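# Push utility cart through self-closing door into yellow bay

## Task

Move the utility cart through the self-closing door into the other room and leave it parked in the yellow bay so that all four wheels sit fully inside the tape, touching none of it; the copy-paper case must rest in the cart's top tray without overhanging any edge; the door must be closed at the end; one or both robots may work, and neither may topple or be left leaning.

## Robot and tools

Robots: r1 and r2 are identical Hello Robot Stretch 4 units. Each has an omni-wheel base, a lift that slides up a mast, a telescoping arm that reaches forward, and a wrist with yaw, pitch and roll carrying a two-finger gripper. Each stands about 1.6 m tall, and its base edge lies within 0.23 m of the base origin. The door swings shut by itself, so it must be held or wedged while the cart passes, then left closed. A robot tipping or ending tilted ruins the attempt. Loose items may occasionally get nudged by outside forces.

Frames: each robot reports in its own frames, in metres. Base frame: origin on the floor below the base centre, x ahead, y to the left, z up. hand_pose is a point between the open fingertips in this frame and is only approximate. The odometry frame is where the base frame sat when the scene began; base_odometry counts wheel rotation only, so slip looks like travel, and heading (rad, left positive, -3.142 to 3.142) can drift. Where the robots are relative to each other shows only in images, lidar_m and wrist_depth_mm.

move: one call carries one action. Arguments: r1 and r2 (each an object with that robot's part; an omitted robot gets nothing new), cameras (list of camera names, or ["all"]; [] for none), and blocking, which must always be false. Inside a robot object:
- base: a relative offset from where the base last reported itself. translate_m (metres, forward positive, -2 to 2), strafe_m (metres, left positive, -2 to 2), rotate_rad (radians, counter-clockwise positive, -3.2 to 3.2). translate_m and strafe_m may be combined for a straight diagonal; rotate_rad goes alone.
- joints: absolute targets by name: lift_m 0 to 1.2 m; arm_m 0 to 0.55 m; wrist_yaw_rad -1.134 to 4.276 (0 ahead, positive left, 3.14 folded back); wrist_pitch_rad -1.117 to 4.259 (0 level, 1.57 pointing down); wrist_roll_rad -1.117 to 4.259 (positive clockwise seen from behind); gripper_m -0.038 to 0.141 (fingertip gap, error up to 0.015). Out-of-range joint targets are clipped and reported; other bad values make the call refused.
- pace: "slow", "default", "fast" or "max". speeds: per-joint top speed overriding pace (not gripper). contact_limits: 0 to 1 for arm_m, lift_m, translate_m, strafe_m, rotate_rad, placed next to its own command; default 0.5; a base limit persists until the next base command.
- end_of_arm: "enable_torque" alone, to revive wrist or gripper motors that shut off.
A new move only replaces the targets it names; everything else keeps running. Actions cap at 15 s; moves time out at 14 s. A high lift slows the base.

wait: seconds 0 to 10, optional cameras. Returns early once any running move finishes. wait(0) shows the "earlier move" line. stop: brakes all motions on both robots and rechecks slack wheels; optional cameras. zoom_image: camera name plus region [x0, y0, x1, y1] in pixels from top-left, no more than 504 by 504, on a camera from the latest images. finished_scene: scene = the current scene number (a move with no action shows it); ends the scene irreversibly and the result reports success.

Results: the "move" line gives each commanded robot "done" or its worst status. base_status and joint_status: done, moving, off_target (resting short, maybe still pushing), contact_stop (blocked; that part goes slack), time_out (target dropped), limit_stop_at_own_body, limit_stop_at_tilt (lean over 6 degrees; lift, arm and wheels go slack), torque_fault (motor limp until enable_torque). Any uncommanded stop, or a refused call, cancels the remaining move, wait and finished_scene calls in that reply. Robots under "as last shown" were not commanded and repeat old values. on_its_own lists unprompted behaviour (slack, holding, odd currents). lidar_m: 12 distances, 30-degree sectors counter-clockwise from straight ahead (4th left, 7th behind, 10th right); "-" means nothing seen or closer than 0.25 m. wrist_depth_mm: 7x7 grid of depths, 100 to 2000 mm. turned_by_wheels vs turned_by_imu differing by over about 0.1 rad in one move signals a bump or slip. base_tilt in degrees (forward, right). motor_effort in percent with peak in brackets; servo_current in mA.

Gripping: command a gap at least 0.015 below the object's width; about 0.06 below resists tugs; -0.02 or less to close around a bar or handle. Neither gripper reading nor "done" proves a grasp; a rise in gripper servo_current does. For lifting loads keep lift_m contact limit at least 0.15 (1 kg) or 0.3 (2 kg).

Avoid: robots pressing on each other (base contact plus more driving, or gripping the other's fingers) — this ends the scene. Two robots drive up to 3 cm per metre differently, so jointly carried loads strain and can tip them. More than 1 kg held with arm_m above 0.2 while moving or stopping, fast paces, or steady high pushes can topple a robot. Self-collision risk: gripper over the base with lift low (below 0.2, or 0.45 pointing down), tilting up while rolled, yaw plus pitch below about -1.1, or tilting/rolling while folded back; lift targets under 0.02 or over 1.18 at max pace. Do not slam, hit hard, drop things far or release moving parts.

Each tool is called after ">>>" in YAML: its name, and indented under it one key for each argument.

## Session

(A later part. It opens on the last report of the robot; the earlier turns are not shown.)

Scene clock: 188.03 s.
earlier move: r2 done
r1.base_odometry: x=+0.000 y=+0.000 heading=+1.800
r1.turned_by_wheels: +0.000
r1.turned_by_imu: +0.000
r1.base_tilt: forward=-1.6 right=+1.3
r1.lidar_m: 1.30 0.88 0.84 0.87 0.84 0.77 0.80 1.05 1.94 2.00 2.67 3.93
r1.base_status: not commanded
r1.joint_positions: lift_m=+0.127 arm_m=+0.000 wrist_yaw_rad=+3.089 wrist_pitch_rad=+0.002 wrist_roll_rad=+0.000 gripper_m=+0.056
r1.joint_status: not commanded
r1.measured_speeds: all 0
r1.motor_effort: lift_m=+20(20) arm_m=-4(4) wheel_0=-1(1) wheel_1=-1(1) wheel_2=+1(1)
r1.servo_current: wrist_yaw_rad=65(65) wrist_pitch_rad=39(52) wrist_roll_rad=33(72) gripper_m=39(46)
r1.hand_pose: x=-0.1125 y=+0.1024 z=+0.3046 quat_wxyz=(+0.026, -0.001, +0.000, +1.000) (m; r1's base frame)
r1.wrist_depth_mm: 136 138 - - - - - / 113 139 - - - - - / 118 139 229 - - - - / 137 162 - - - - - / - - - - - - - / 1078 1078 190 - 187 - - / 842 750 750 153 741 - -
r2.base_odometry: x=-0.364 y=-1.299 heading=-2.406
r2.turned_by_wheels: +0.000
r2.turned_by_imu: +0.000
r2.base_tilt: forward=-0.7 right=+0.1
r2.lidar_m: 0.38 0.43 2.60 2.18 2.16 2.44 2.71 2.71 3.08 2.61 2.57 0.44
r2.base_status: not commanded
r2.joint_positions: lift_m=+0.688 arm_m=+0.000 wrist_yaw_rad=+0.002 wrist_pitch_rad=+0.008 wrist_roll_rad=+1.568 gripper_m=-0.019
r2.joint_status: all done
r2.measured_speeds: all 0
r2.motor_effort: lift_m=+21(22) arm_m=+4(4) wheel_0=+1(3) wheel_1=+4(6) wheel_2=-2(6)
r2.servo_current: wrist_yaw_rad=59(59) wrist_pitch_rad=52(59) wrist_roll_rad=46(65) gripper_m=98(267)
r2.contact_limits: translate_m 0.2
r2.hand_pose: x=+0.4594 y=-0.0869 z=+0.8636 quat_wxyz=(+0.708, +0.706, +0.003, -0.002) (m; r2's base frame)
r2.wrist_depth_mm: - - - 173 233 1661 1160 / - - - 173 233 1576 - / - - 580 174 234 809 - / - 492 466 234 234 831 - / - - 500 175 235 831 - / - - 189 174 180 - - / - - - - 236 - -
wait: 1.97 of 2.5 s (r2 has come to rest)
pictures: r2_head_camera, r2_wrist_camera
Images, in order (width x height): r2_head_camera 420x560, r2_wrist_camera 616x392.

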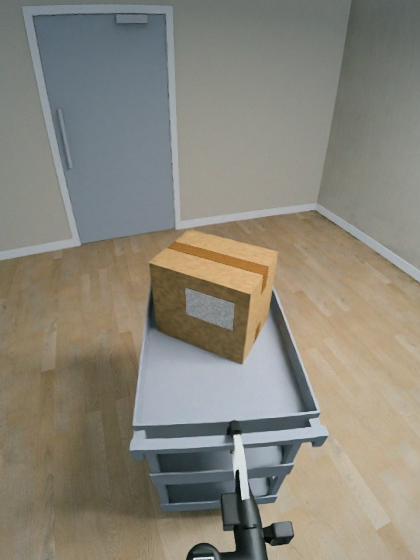

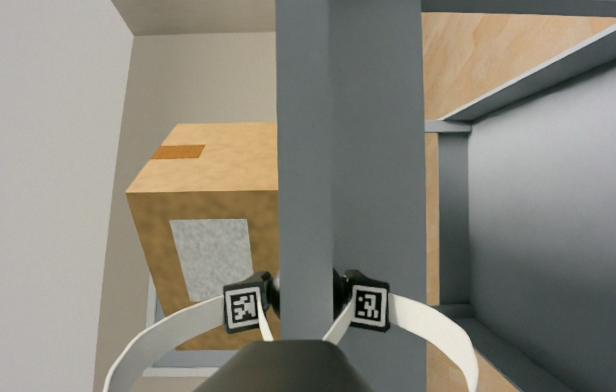

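>>> move:
  blocking: false
  r2: {"base":{"translate_m":-0.7},"pace":"slow"}
  r1: {"base":{"rotate_rad":-1.05}}

>>> wait:
  seconds: 2
  cameras: ["r2_wrist_camera","r2_head_camera"]

>>> wait:
  seconds: 6
  cameras: ["r2_wrist_camera","r2_head_camera","r2_head_left_camera","r1_head_left_camera","r1_head_camera"]

Scene clock: 208.70 s.
move: r1 moving; r2 moving
r1.base_odometry: x=+0.000 y=+0.000 heading=+1.548
r1.turned_by_wheels: -0.252
r1.turned_by_imu: -0.253
r1.base_tilt: forward=-1.6 right=+1.3
r1.lidar_m: 2.03 1.03 0.85 0.83 0.93 0.78 0.78 0.91 1.54 1.94 2.19 3.64
r1.base_status: rotate_rad moving
r1.joint_positions: lift_m=+0.127 arm_m=+0.000 wrist_yaw_rad=+3.089 wrist_pitch_rad=+0.002 wrist_roll_rad=+0.000 gripper_m=+0.056
r1.joint_status: not commanded
r1.measured_speeds: translate_m=-0.001 strafe_m=+0.001 rotate_rad=-0.971 lift_m=+0.000 arm_m=+0.000 wrist_yaw_rad=+0.000 wrist_pitch_rad=+0.000 wrist_roll_rad=+0.000
r1.motor_effort: lift_m=+20(20) arm_m=-4(4) wheel_0=+8(8) wheel_1=+5(7) wheel_2=+6(7)
r1.servo_current: wrist_yaw_rad=46(78) wrist_pitch_rad=52(52) wrist_roll_rad=59(65) gripper_m=39(46)
r1.hand_pose: x=-0.1125 y=+0.1024 z=+0.3046 quat_wxyz=(+0.026, -0.001, +0.000, +1.000) (m; r1's base frame)
r1.wrist_depth_mm: 136 139 - - - - - / 113 139 - - - - - / 117 140 228 - - - - / 137 162 - - - - - / - - - - - - - / - - 190 - 187 - - / 842 750 750 142 750 699 759
r2.base_odometry: x=-0.355 y=-1.291 heading=-2.406
r2.turned_by_wheels: +0.000
r2.turned_by_imu: +0.001
r2.base_tilt: forward=-0.7 right=+0.1
r2.lidar_m: 0.39 0.41 2.56 2.18 2.18 2.41 2.69 2.68 3.06 2.59 2.59 0.43
r2.base_status: translate_m moving
r2.joint_positions: lift_m=+0.688 arm_m=+0.000 wrist_yaw_rad=+0.003 wrist_pitch_rad=+0.008 wrist_roll_rad=+1.568 gripper_m=-0.019
r2.joint_status: not commanded
r2.measured_speeds: translate_m=-0.048 strafe_m=+0.000 rotate_rad=+0.001 lift_m=+0.000 arm_m=+0.000 wrist_yaw_rad=+0.000 wrist_pitch_rad=+0.000 wrist_roll_rad=+0.000
r2.motor_effort: lift_m=+21(21) arm_m=+2(4) wheel_0=-4(9) wheel_1=-6(7) wheel_2=+15(15)
r2.servo_current: wrist_yaw_rad=46(52) wrist_pitch_rad=52(59) wrist_roll_rad=39(59) gripper_m=111(111)
r2.hand_pose: x=+0.4595 y=-0.0866 z=+0.8636 quat_wxyz=(+0.708, +0.706, +0.004, -0.002) (m; r2's base frame)
r2.wrist_depth_mm: - - - 173 232 1661 1182 / - - - 173 233 1576 - / - - 580 173 234 - - / - 492 466 234 235 831 - / - - 500 174 236 831 - / - - 188 174 180 - - / - - - - 236 - -
pictures: none

Scene clock: 209.93 s.
earlier move: r1 done; r2 moving
r1.base_odometry: x=+0.000 y=+0.000 heading=+0.750
r1.turned_by_wheels: -0.798
r1.turned_by_imu: -0.802
r1.base_tilt: forward=-1.6 right=+1.3
r1.lidar_m: 2.61 3.93 1.27 0.89 0.83 0.85 0.83 0.77 0.80 1.08 1.90 1.99
r1.base_status: done
r1.joint_positions: lift_m=+0.127 arm_m=+0.000 wrist_yaw_rad=+3.089 wrist_pitch_rad=+0.002 wrist_roll_rad=+0.000 gripper_m=+0.056
r1.joint_status: not commanded
r1.measured_speeds: all 0
r1.motor_effort: lift_m=+20(20) arm_m=-4(4) wheel_0=+3(8) wheel_1=+3(8) wheel_2=+3(8)
r1.servo_current: wrist_yaw_rad=46(78) wrist_pitch_rad=46(52) wrist_roll_rad=46(65) gripper_m=39(46)
r1.hand_pose: x=-0.1125 y=+0.1024 z=+0.3046 quat_wxyz=(+0.026, -0.001, +0.000, +1.000) (m; r1's base frame)
r1.wrist_depth_mm: 136 138 - - - - - / 113 139 - - - - - / 118 140 229 - - - - / 137 162 - - - - - / - - - - - - - / - - 190 1098 187 - - / 741 707 741 798 778 741 -
r2.base_odometry: x=-0.273 y=-1.216 heading=-2.406
r2.turned_by_wheels: +0.000
r2.turned_by_imu: +0.000
r2.base_tilt: forward=-0.7 right=+0.1
r2.lidar_m: 0.40 0.42 2.52 2.15 2.14 2.42 2.59 2.60 2.94 2.60 2.61 0.42
r2.base_status: translate_m moving
r2.joint_positions: lift_m=+0.688 arm_m=+0.000 wrist_yaw_rad=+0.003 wrist_pitch_rad=+0.008 wrist_roll_rad=+1.568 gripper_m=-0.019
r2.joint_status: not commanded
r2.measured_speeds: translate_m=-0.101 strafe_m=+0.001 rotate_rad=-0.004 lift_m=+0.000 arm_m=+0.000 wrist_yaw_rad=+0.000 wrist_pitch_rad=+0.000 wrist_roll_rad=+0.000
r2.motor_effort: lift_m=+21(21) arm_m=-3(4) wheel_0=-1(9) wheel_1=-5(8) wheel_2=+9(15)
r2.servo_current: wrist_yaw_rad=52(59) wrist_pitch_rad=52(59) wrist_roll_rad=52(59) gripper_m=98(111)
r2.hand_pose: x=+0.4596 y=-0.0864 z=+0.8636 quat_wxyz=(+0.708, +0.706, +0.004, -0.002) (m; r2's base frame)
r2.wrist_depth_mm: - - - 173 233 1661 1138 / - - - 173 233 1576 - / - - 580 173 234 831 - / - - 466 233 234 842 - / - - 504 174 235 831 - / - - 189 174 179 - - / - - - - 236 - -
wait: 1.23 of 2 s (r1 has come to rest)
pictures: r2_head_camera, r2_wrist_camera
Images, in order (width x height): r2_head_camera 420x560, r2_wrist_camera 616x392.

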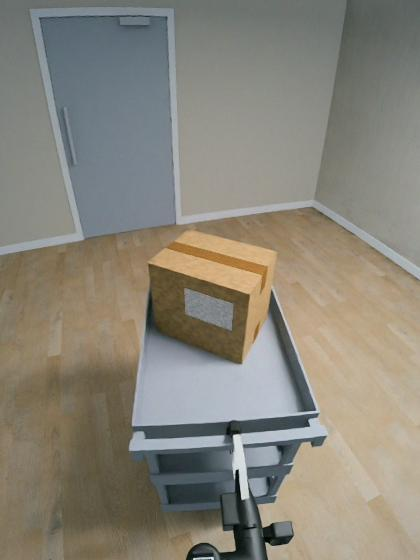

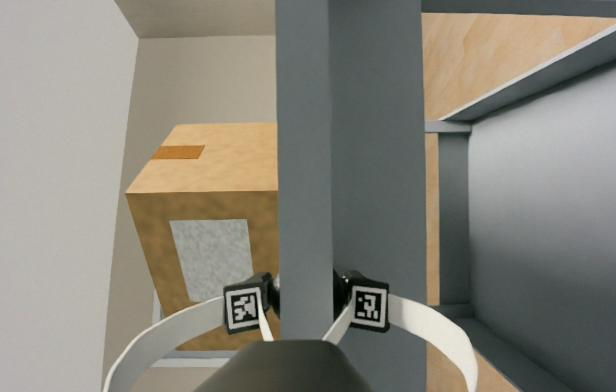

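Scene clock: 215.93 s.
earlier move: r2 moving
r1.base_odometry: x=+0.000 y=+0.000 heading=+0.750
r1.turned_by_wheels: +0.000
r1.turned_by_imu: +0.000
r1.base_tilt: forward=-1.5 right=+1.3
r1.lidar_m: 2.60 3.91 1.30 0.89 0.84 0.84 0.81 0.77 0.78 1.08 1.91 1.97
r1.base_status: done
r1.joint_positions: lift_m=+0.127 arm_m=+0.000 wrist_yaw_rad=+3.089 wrist_pitch_rad=+0.002 wrist_roll_rad=+0.000 gripper_m=+0.056
r1.joint_status: not commanded
r1.measured_speeds: all 0
r1.motor_effort: lift_m=+20(20) arm_m=-4(4) wheel_0=+3(8) wheel_1=+2(8) wheel_2=+3(8)
r1.servo_current: wrist_yaw_rad=52(78) wrist_pitch_rad=39(52) wrist_roll_rad=52(72) gripper_m=46(52)
r1.hand_pose: x=-0.1125 y=+0.1024 z=+0.3046 quat_wxyz=(+0.026, -0.001, +0.000, +1.000) (m; r1's base frame)
r1.wrist_depth_mm: 136 138 - - - - - / 113 139 - - - - - / 118 140 229 - - - - / 137 162 - - - - - / - - - - - - - / - - 190 1098 188 - - / 759 699 750 798 788 732 -
r2.base_odometry: x=+0.152 y=-0.832 heading=-2.406
r2.turned_by_wheels: +0.000
r2.turned_by_imu: +0.003
r2.base_tilt: forward=-0.7 right=+0.1
r2.lidar_m: 0.38 0.42 2.34 1.95 1.95 2.21 2.04 2.04 2.33 2.76 2.79 0.43
r2.base_status: translate_m moving
r2.joint_positions: lift_m=+0.688 arm_m=+0.000 wrist_yaw_rad=+0.003 wrist_pitch_rad=+0.008 wrist_roll_rad=+1.568 gripper_m=-0.019
r2.joint_status: not commanded
r2.measured_speeds: translate_m=-0.029 strafe_m=+0.000 rotate_rad=-0.001 lift_m=+0.000 arm_m=+0.000 wrist_yaw_rad=+0.000 wrist_pitch_rad=+0.000 wrist_roll_rad=+0.000
r2.motor_effort: lift_m=+21(21) arm_m=-3(4) wheel_0=+0(9) wheel_1=-5(8) wheel_2=+8(15)
r2.servo_current: wrist_yaw_rad=52(65) wrist_pitch_rad=46(59) wrist_roll_rad=46(65) gripper_m=91(111)
r2.hand_pose: x=+0.4596 y=-0.0864 z=+0.8636 quat_wxyz=(+0.708, +0.706, +0.004, -0.002) (m; r2's base frame)
r2.wrist_depth_mm: - - - 175 236 1537 1160 / - - - 175 236 1618 549 / - - 627 174 235 788 - / - - 466 234 234 831 - / - - 488 172 233 831 - / - - 188 172 180 - - / - - 591 - 232 - -
wait: 6.00 s; no rest
pictures: r1_head_camera, r1_head_left_camera, r2_head_camera, r2_head_left_camera, r2_wrist_camera
Images, in order (width x height): r1_head_camera 420x560, r1_head_left_camera 420x672, r2_head_camera 420x560, r2_head_left_camera 420x672, r2_wrist_camera 616x392.

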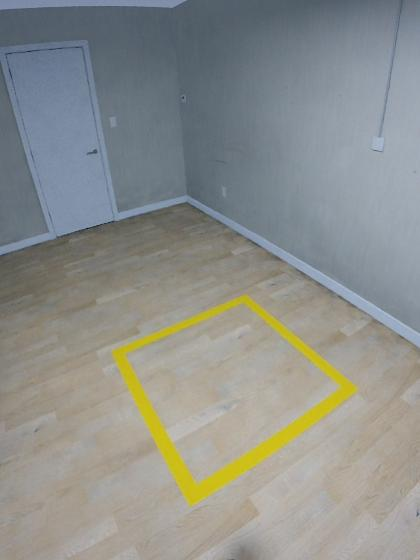

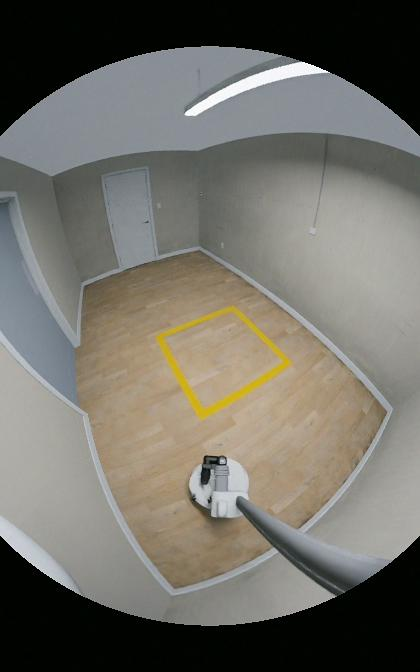

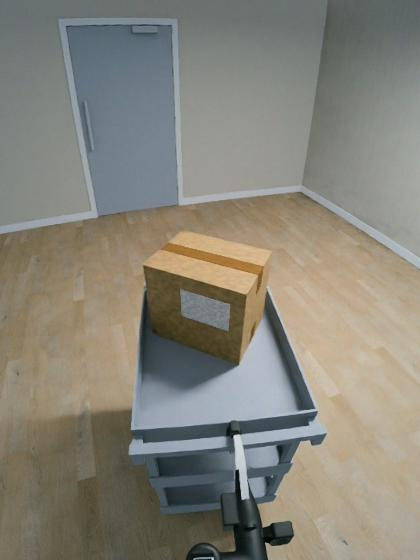

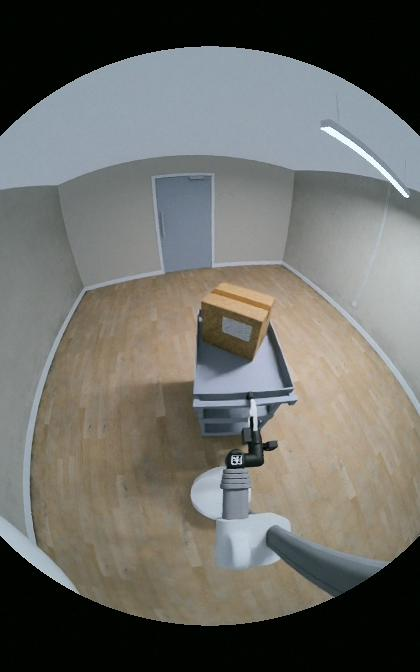

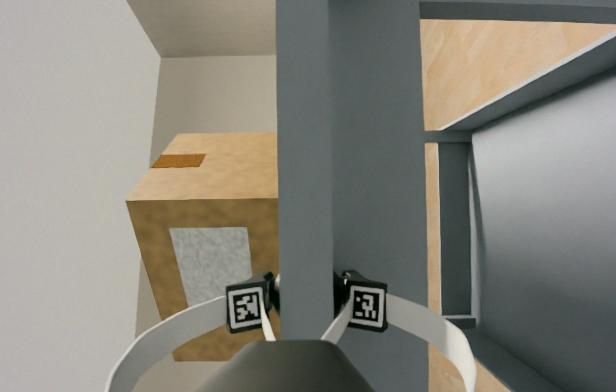

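>>> move:
  blocking: false
  r2: {"base":{"rotate_rad":0.08},"pace":"slow"}

>>> wait:
  seconds: 2
  cameras: ["r2_wrist_camera","r2_head_camera"]

Scene clock: 226.43 s.
earlier move: r2 done
move: r2 moving
r1: as last shown
r1.base_tilt: forward=-1.6 right=+1.3
r1.lidar_m: 2.61 3.91 1.27 0.91 0.85 0.86 0.81 0.78 0.83 1.08 1.92 2.00
r1.motor_effort: lift_m=+20(20) arm_m=-4(4) wheel_0=+4(4) wheel_1=+3(3) wheel_2=+3(3)
r1.servo_current: wrist_yaw_rad=59(59) wrist_pitch_rad=39(46) wrist_roll_rad=39(59) gripper_m=39(46)
r1.wrist_depth_mm: 136 139 - - - - - / 113 139 - - - - - / 118 140 229 - - - - / 137 162 - - - - - / - - - - - - - / - - 190 1060 187 - - / 750 715 750 798 798 732 -
r2.base_odometry: x=+0.155 y=-0.829 heading=-2.330
r2.turned_by_wheels: +0.077
r2.turned_by_imu: +0.075
r2.base_tilt: forward=-0.7 right=+0.1
r2.lidar_m: 0.40 0.39 2.25 1.92 1.94 2.34 2.02 2.03 2.44 2.78 2.81 0.44
r2.base_status: rotate_rad moving
r2.joint_positions: lift_m=+0.688 arm_m=+0.000 wrist_yaw_rad=-0.005 wrist_pitch_rad=+0.008 wrist_roll_rad=+1.568 gripper_m=-0.019
r2.joint_status: not commanded
r2.measured_speeds: translate_m=+0.000 strafe_m=+0.000 rotate_rad=+0.087 lift_m=+0.000 arm_m=+0.000 wrist_yaw_rad=+0.000 wrist_pitch_rad=+0.000 wrist_roll_rad=+0.000
r2.motor_effort: lift_m=+21(21) arm_m=-3(4) wheel_0=-8(12) wheel_1=-6(8) wheel_2=-8(12)
r2.servo_current: wrist_yaw_rad=46(59) wrist_pitch_rad=46(59) wrist_roll_rad=46(59) gripper_m=91(98)
r2.hand_pose: x=+0.4588 y=-0.0889 z=+0.8636 quat_wxyz=(+0.708, +0.706, +0.001, -0.005) (m; r2's base frame)
r2.wrist_depth_mm: - - - 165 224 1661 1160 / - - - 167 227 1537 - / - - 530 168 229 820 - / - 473 459 228 230 842 - / - - 512 170 231 842 - / - - 187 172 180 - - / - - - - 234 1661 -
pictures: none

Scene clock: 226.83 s.
earlier move: r2 done
r1.base_odometry: x=+0.000 y=+0.000 heading=+0.750
r1.turned_by_wheels: +0.000
r1.turned_by_imu: +0.000
r1.base_tilt: forward=-1.6 right=+1.2
r1.lidar_m: 2.62 3.90 1.31 0.89 0.84 0.88 0.82 0.75 0.80 1.06 1.93 1.98
r1.base_status: not commanded
r1.joint_positions: lift_m=+0.127 arm_m=+0.000 wrist_yaw_rad=+3.089 wrist_pitch_rad=+0.002 wrist_roll_rad=+0.000 gripper_m=+0.056
r1.joint_status: not commanded
r1.measured_speeds: all 0
r1.motor_effort: lift_m=+20(20) arm_m=-4(4) wheel_0=+3(4) wheel_1=+3(3) wheel_2=+3(3)
r1.servo_current: wrist_yaw_rad=39(59) wrist_pitch_rad=39(46) wrist_roll_rad=39(65) gripper_m=46(46)
r1.hand_pose: x=-0.1125 y=+0.1024 z=+0.3046 quat_wxyz=(+0.026, -0.001, +0.000, +1.000) (m; r1's base frame)
r1.wrist_depth_mm: 136 139 - - - - - / 113 139 - - - - - / 118 140 228 - - - - / 137 161 - - - - - / - - - - - - - / - - 190 1098 188 - - / 750 707 759 788 788 732 -
r2.base_odometry: x=+0.155 y=-0.829 heading=-2.327
r2.turned_by_wheels: +0.002
r2.turned_by_imu: +0.002
r2.base_tilt: forward=-0.7 right=+0.1
r2.lidar_m: 0.38 0.43 2.22 1.94 1.95 2.32 2.04 2.04 2.45 2.78 2.79 0.41
r2.base_status: done
r2.joint_positions: lift_m=+0.688 arm_m=+0.000 wrist_yaw_rad=-0.003 wrist_pitch_rad=+0.008 wrist_roll_rad=+1.568 gripper_m=-0.019
r2.joint_status: not commanded
r2.measured_speeds: all 0
r2.motor_effort: lift_m=+21(21) arm_m=-4(4) wheel_0=-4(12) wheel_1=-5(8) wheel_2=-5(12)
r2.servo_current: wrist_yaw_rad=59(59) wrist_pitch_rad=52(59) wrist_roll_rad=59(59) gripper_m=85(98)
r2.hand_pose: x=+0.4590 y=-0.0883 z=+0.8636 quat_wxyz=(+0.708, +0.706, +0.002, -0.004) (m; r2's base frame)
r2.wrist_depth_mm: - - - 162 222 1661 1160 / - - - 164 224 1576 - / - - 521 166 227 831 - / - 477 459 228 229 820 - / - - 521 170 230 842 - / - - 189 172 181 - - / - - - - 236 1661 -
wait: 0.40 of 2 s (r2 has come to rest)
pictures: r2_head_camera, r2_wrist_camera
Images, in order (width x height): r2_head_camera 420x560, r2_wrist_camera 616x392.

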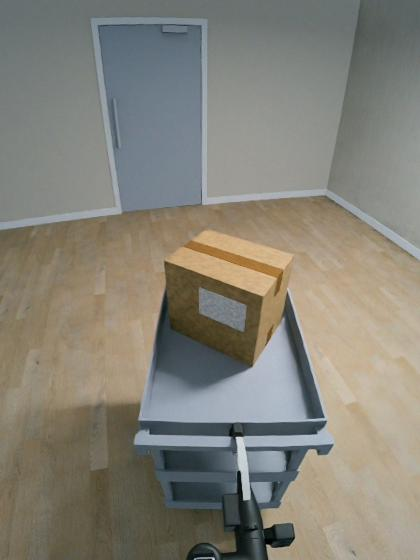

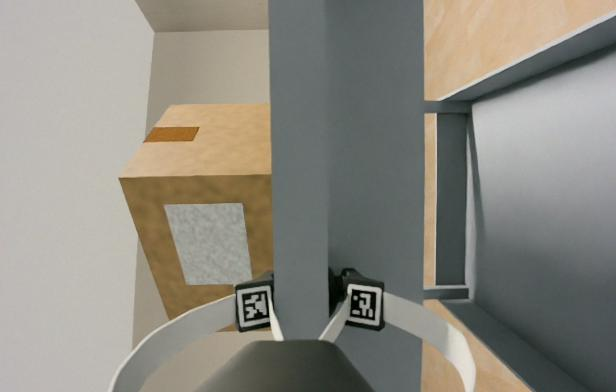

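>>> move:
  blocking: false
  r2: {"base":{"strafe_m":-0.12},"pace":"slow"}

>>> wait:
  seconds: 2.5
  cameras: ["r2_wrist_camera","r2_head_camera"]

Scene clock: 233.03 s.
move: r2 moving
r1: as last shown
r1.lidar_m: 2.65 3.93 1.30 0.89 0.84 0.87 0.83 0.75 0.82 1.05 1.92 1.99
r1.motor_effort: lift_m=+20(20) arm_m=-4(4) wheel_0=+3(3) wheel_1=+3(3) wheel_2=+3(3)
r1.servo_current: wrist_yaw_rad=65(65) wrist_pitch_rad=39(46) wrist_roll_rad=33(52) gripper_m=39(46)
r1.wrist_depth_mm: 136 139 - - - - - / 113 139 - - - - - / 118 140 229 - - - - / 137 161 - - - - - / - - - - - - - / - - 190 1098 187 - - / 741 707 750 809 788 732 -
r2.base_odometry: x=+0.144 y=-0.820 heading=-2.327
r2.turned_by_wheels: +0.000
r2.turned_by_imu: +0.001
r2.base_tilt: forward=-0.6 right=+0.0
r2.lidar_m: 0.39 0.41 2.25 1.96 1.96 2.31 2.02 2.05 2.44 2.77 2.77 0.43
r2.base_status: strafe_m moving
r2.joint_positions: lift_m=+0.688 arm_m=+0.000 wrist_yaw_rad=+0.002 wrist_pitch_rad=+0.008 wrist_roll_rad=+1.568 gripper_m=-0.019
r2.joint_status: not commanded
r2.measured_speeds: translate_m=+0.000 strafe_m=-0.055 rotate_rad=+0.000 lift_m=+0.000 arm_m=+0.000 wrist_yaw_rad=+0.025 wrist_pitch_rad=+0.000 wrist_roll_rad=+0.001
r2.motor_effort: lift_m=+21(21) arm_m=-3(4) wheel_0=+8(10) wheel_1=-8(8) wheel_2=+0(3)
r2.servo_current: wrist_yaw_rad=46(59) wrist_pitch_rad=52(52) wrist_roll_rad=46(52) gripper_m=85(91)
r2.hand_pose: x=+0.4594 y=-0.0870 z=+0.8636 quat_wxyz=(+0.708, +0.706, +0.003, -0.002) (m; r2's base frame)
r2.wrist_depth_mm: - - - 160 220 1618 1138 / - - - 163 222 768 - / - - 508 164 225 820 - / - 480 466 167 227 831 - / - - 512 170 230 842 - / - - 186 171 180 - - / - - - - 236 1576 -
pictures: none

Scene clock: 234.87 s.
earlier move: r2 done
r1.base_odometry: x=+0.000 y=+0.000 heading=+0.750
r1.turned_by_wheels: +0.000
r1.turned_by_imu: +0.000
r1.base_tilt: forward=-1.6 right=+1.3
r1.lidar_m: 2.63 3.87 1.28 0.90 0.83 0.85 0.83 0.75 0.81 1.06 1.93 1.98
r1.base_status: not commanded
r1.joint_positions: lift_m=+0.127 arm_m=+0.000 wrist_yaw_rad=+3.089 wrist_pitch_rad=+0.002 wrist_roll_rad=+0.000 gripper_m=+0.056
r1.joint_status: not commanded
r1.measured_speeds: all 0
r1.motor_effort: lift_m=+20(20) arm_m=-4(4) wheel_0=+3(4) wheel_1=+3(3) wheel_2=+2(3)
r1.servo_current: wrist_yaw_rad=59(65) wrist_pitch_rad=39(52) wrist_roll_rad=46(65) gripper_m=39(46)
r1.hand_pose: x=-0.1125 y=+0.1024 z=+0.3046 quat_wxyz=(+0.026, -0.001, +0.000, +1.000) (m; r1's base frame)
r1.wrist_depth_mm: 136 139 - - - - - / 113 139 - - - - - / 118 140 229 - - - - / 137 161 - - - - - / - - - - - - - / - - 190 1118 187 - - / 741 707 759 809 809 741 -
r2.base_odometry: x=+0.068 y=-0.747 heading=-2.327
r2.turned_by_wheels: +0.000
r2.turned_by_imu: +0.001
r2.base_tilt: forward=-0.7 right=+0.1
r2.lidar_m: 0.37 0.37 2.34 2.05 2.05 2.31 2.03 2.01 2.41 2.67 2.67 0.44
r2.base_status: done
r2.joint_positions: lift_m=+0.688 arm_m=+0.000 wrist_yaw_rad=+0.003 wrist_pitch_rad=+0.008 wrist_roll_rad=+1.568 gripper_m=-0.019
r2.joint_status: not commanded
r2.measured_speeds: all 0
r2.motor_effort: lift_m=+21(21) arm_m=-3(4) wheel_0=+6(14) wheel_1=-4(9) wheel_2=+0(3)
r2.servo_current: wrist_yaw_rad=46(65) wrist_pitch_rad=46(59) wrist_roll_rad=52(59) gripper_m=91(98)
r2.hand_pose: x=+0.4596 y=-0.0865 z=+0.8636 quat_wxyz=(+0.708, +0.706, +0.004, -0.002) (m; r2's base frame)
r2.wrist_depth_mm: - - - 247 248 1336 1042 / - - - 182 244 1661 535 / - - - 180 241 798 - / - - 492 236 237 842 - / - - 477 175 234 820 - / - - 189 172 181 - - / - - 559 - 229 - -
wait: 1.83 of 2.5 s (r2 has come to rest)
pictures: r2_head_camera, r2_wrist_camera
Images, in order (width x height): r2_head_camera 420x560, r2_wrist_camera 616x392.

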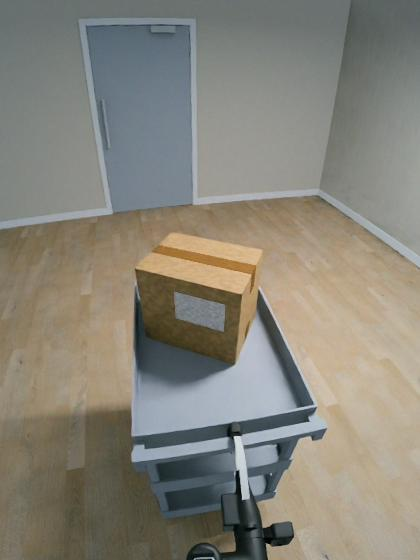

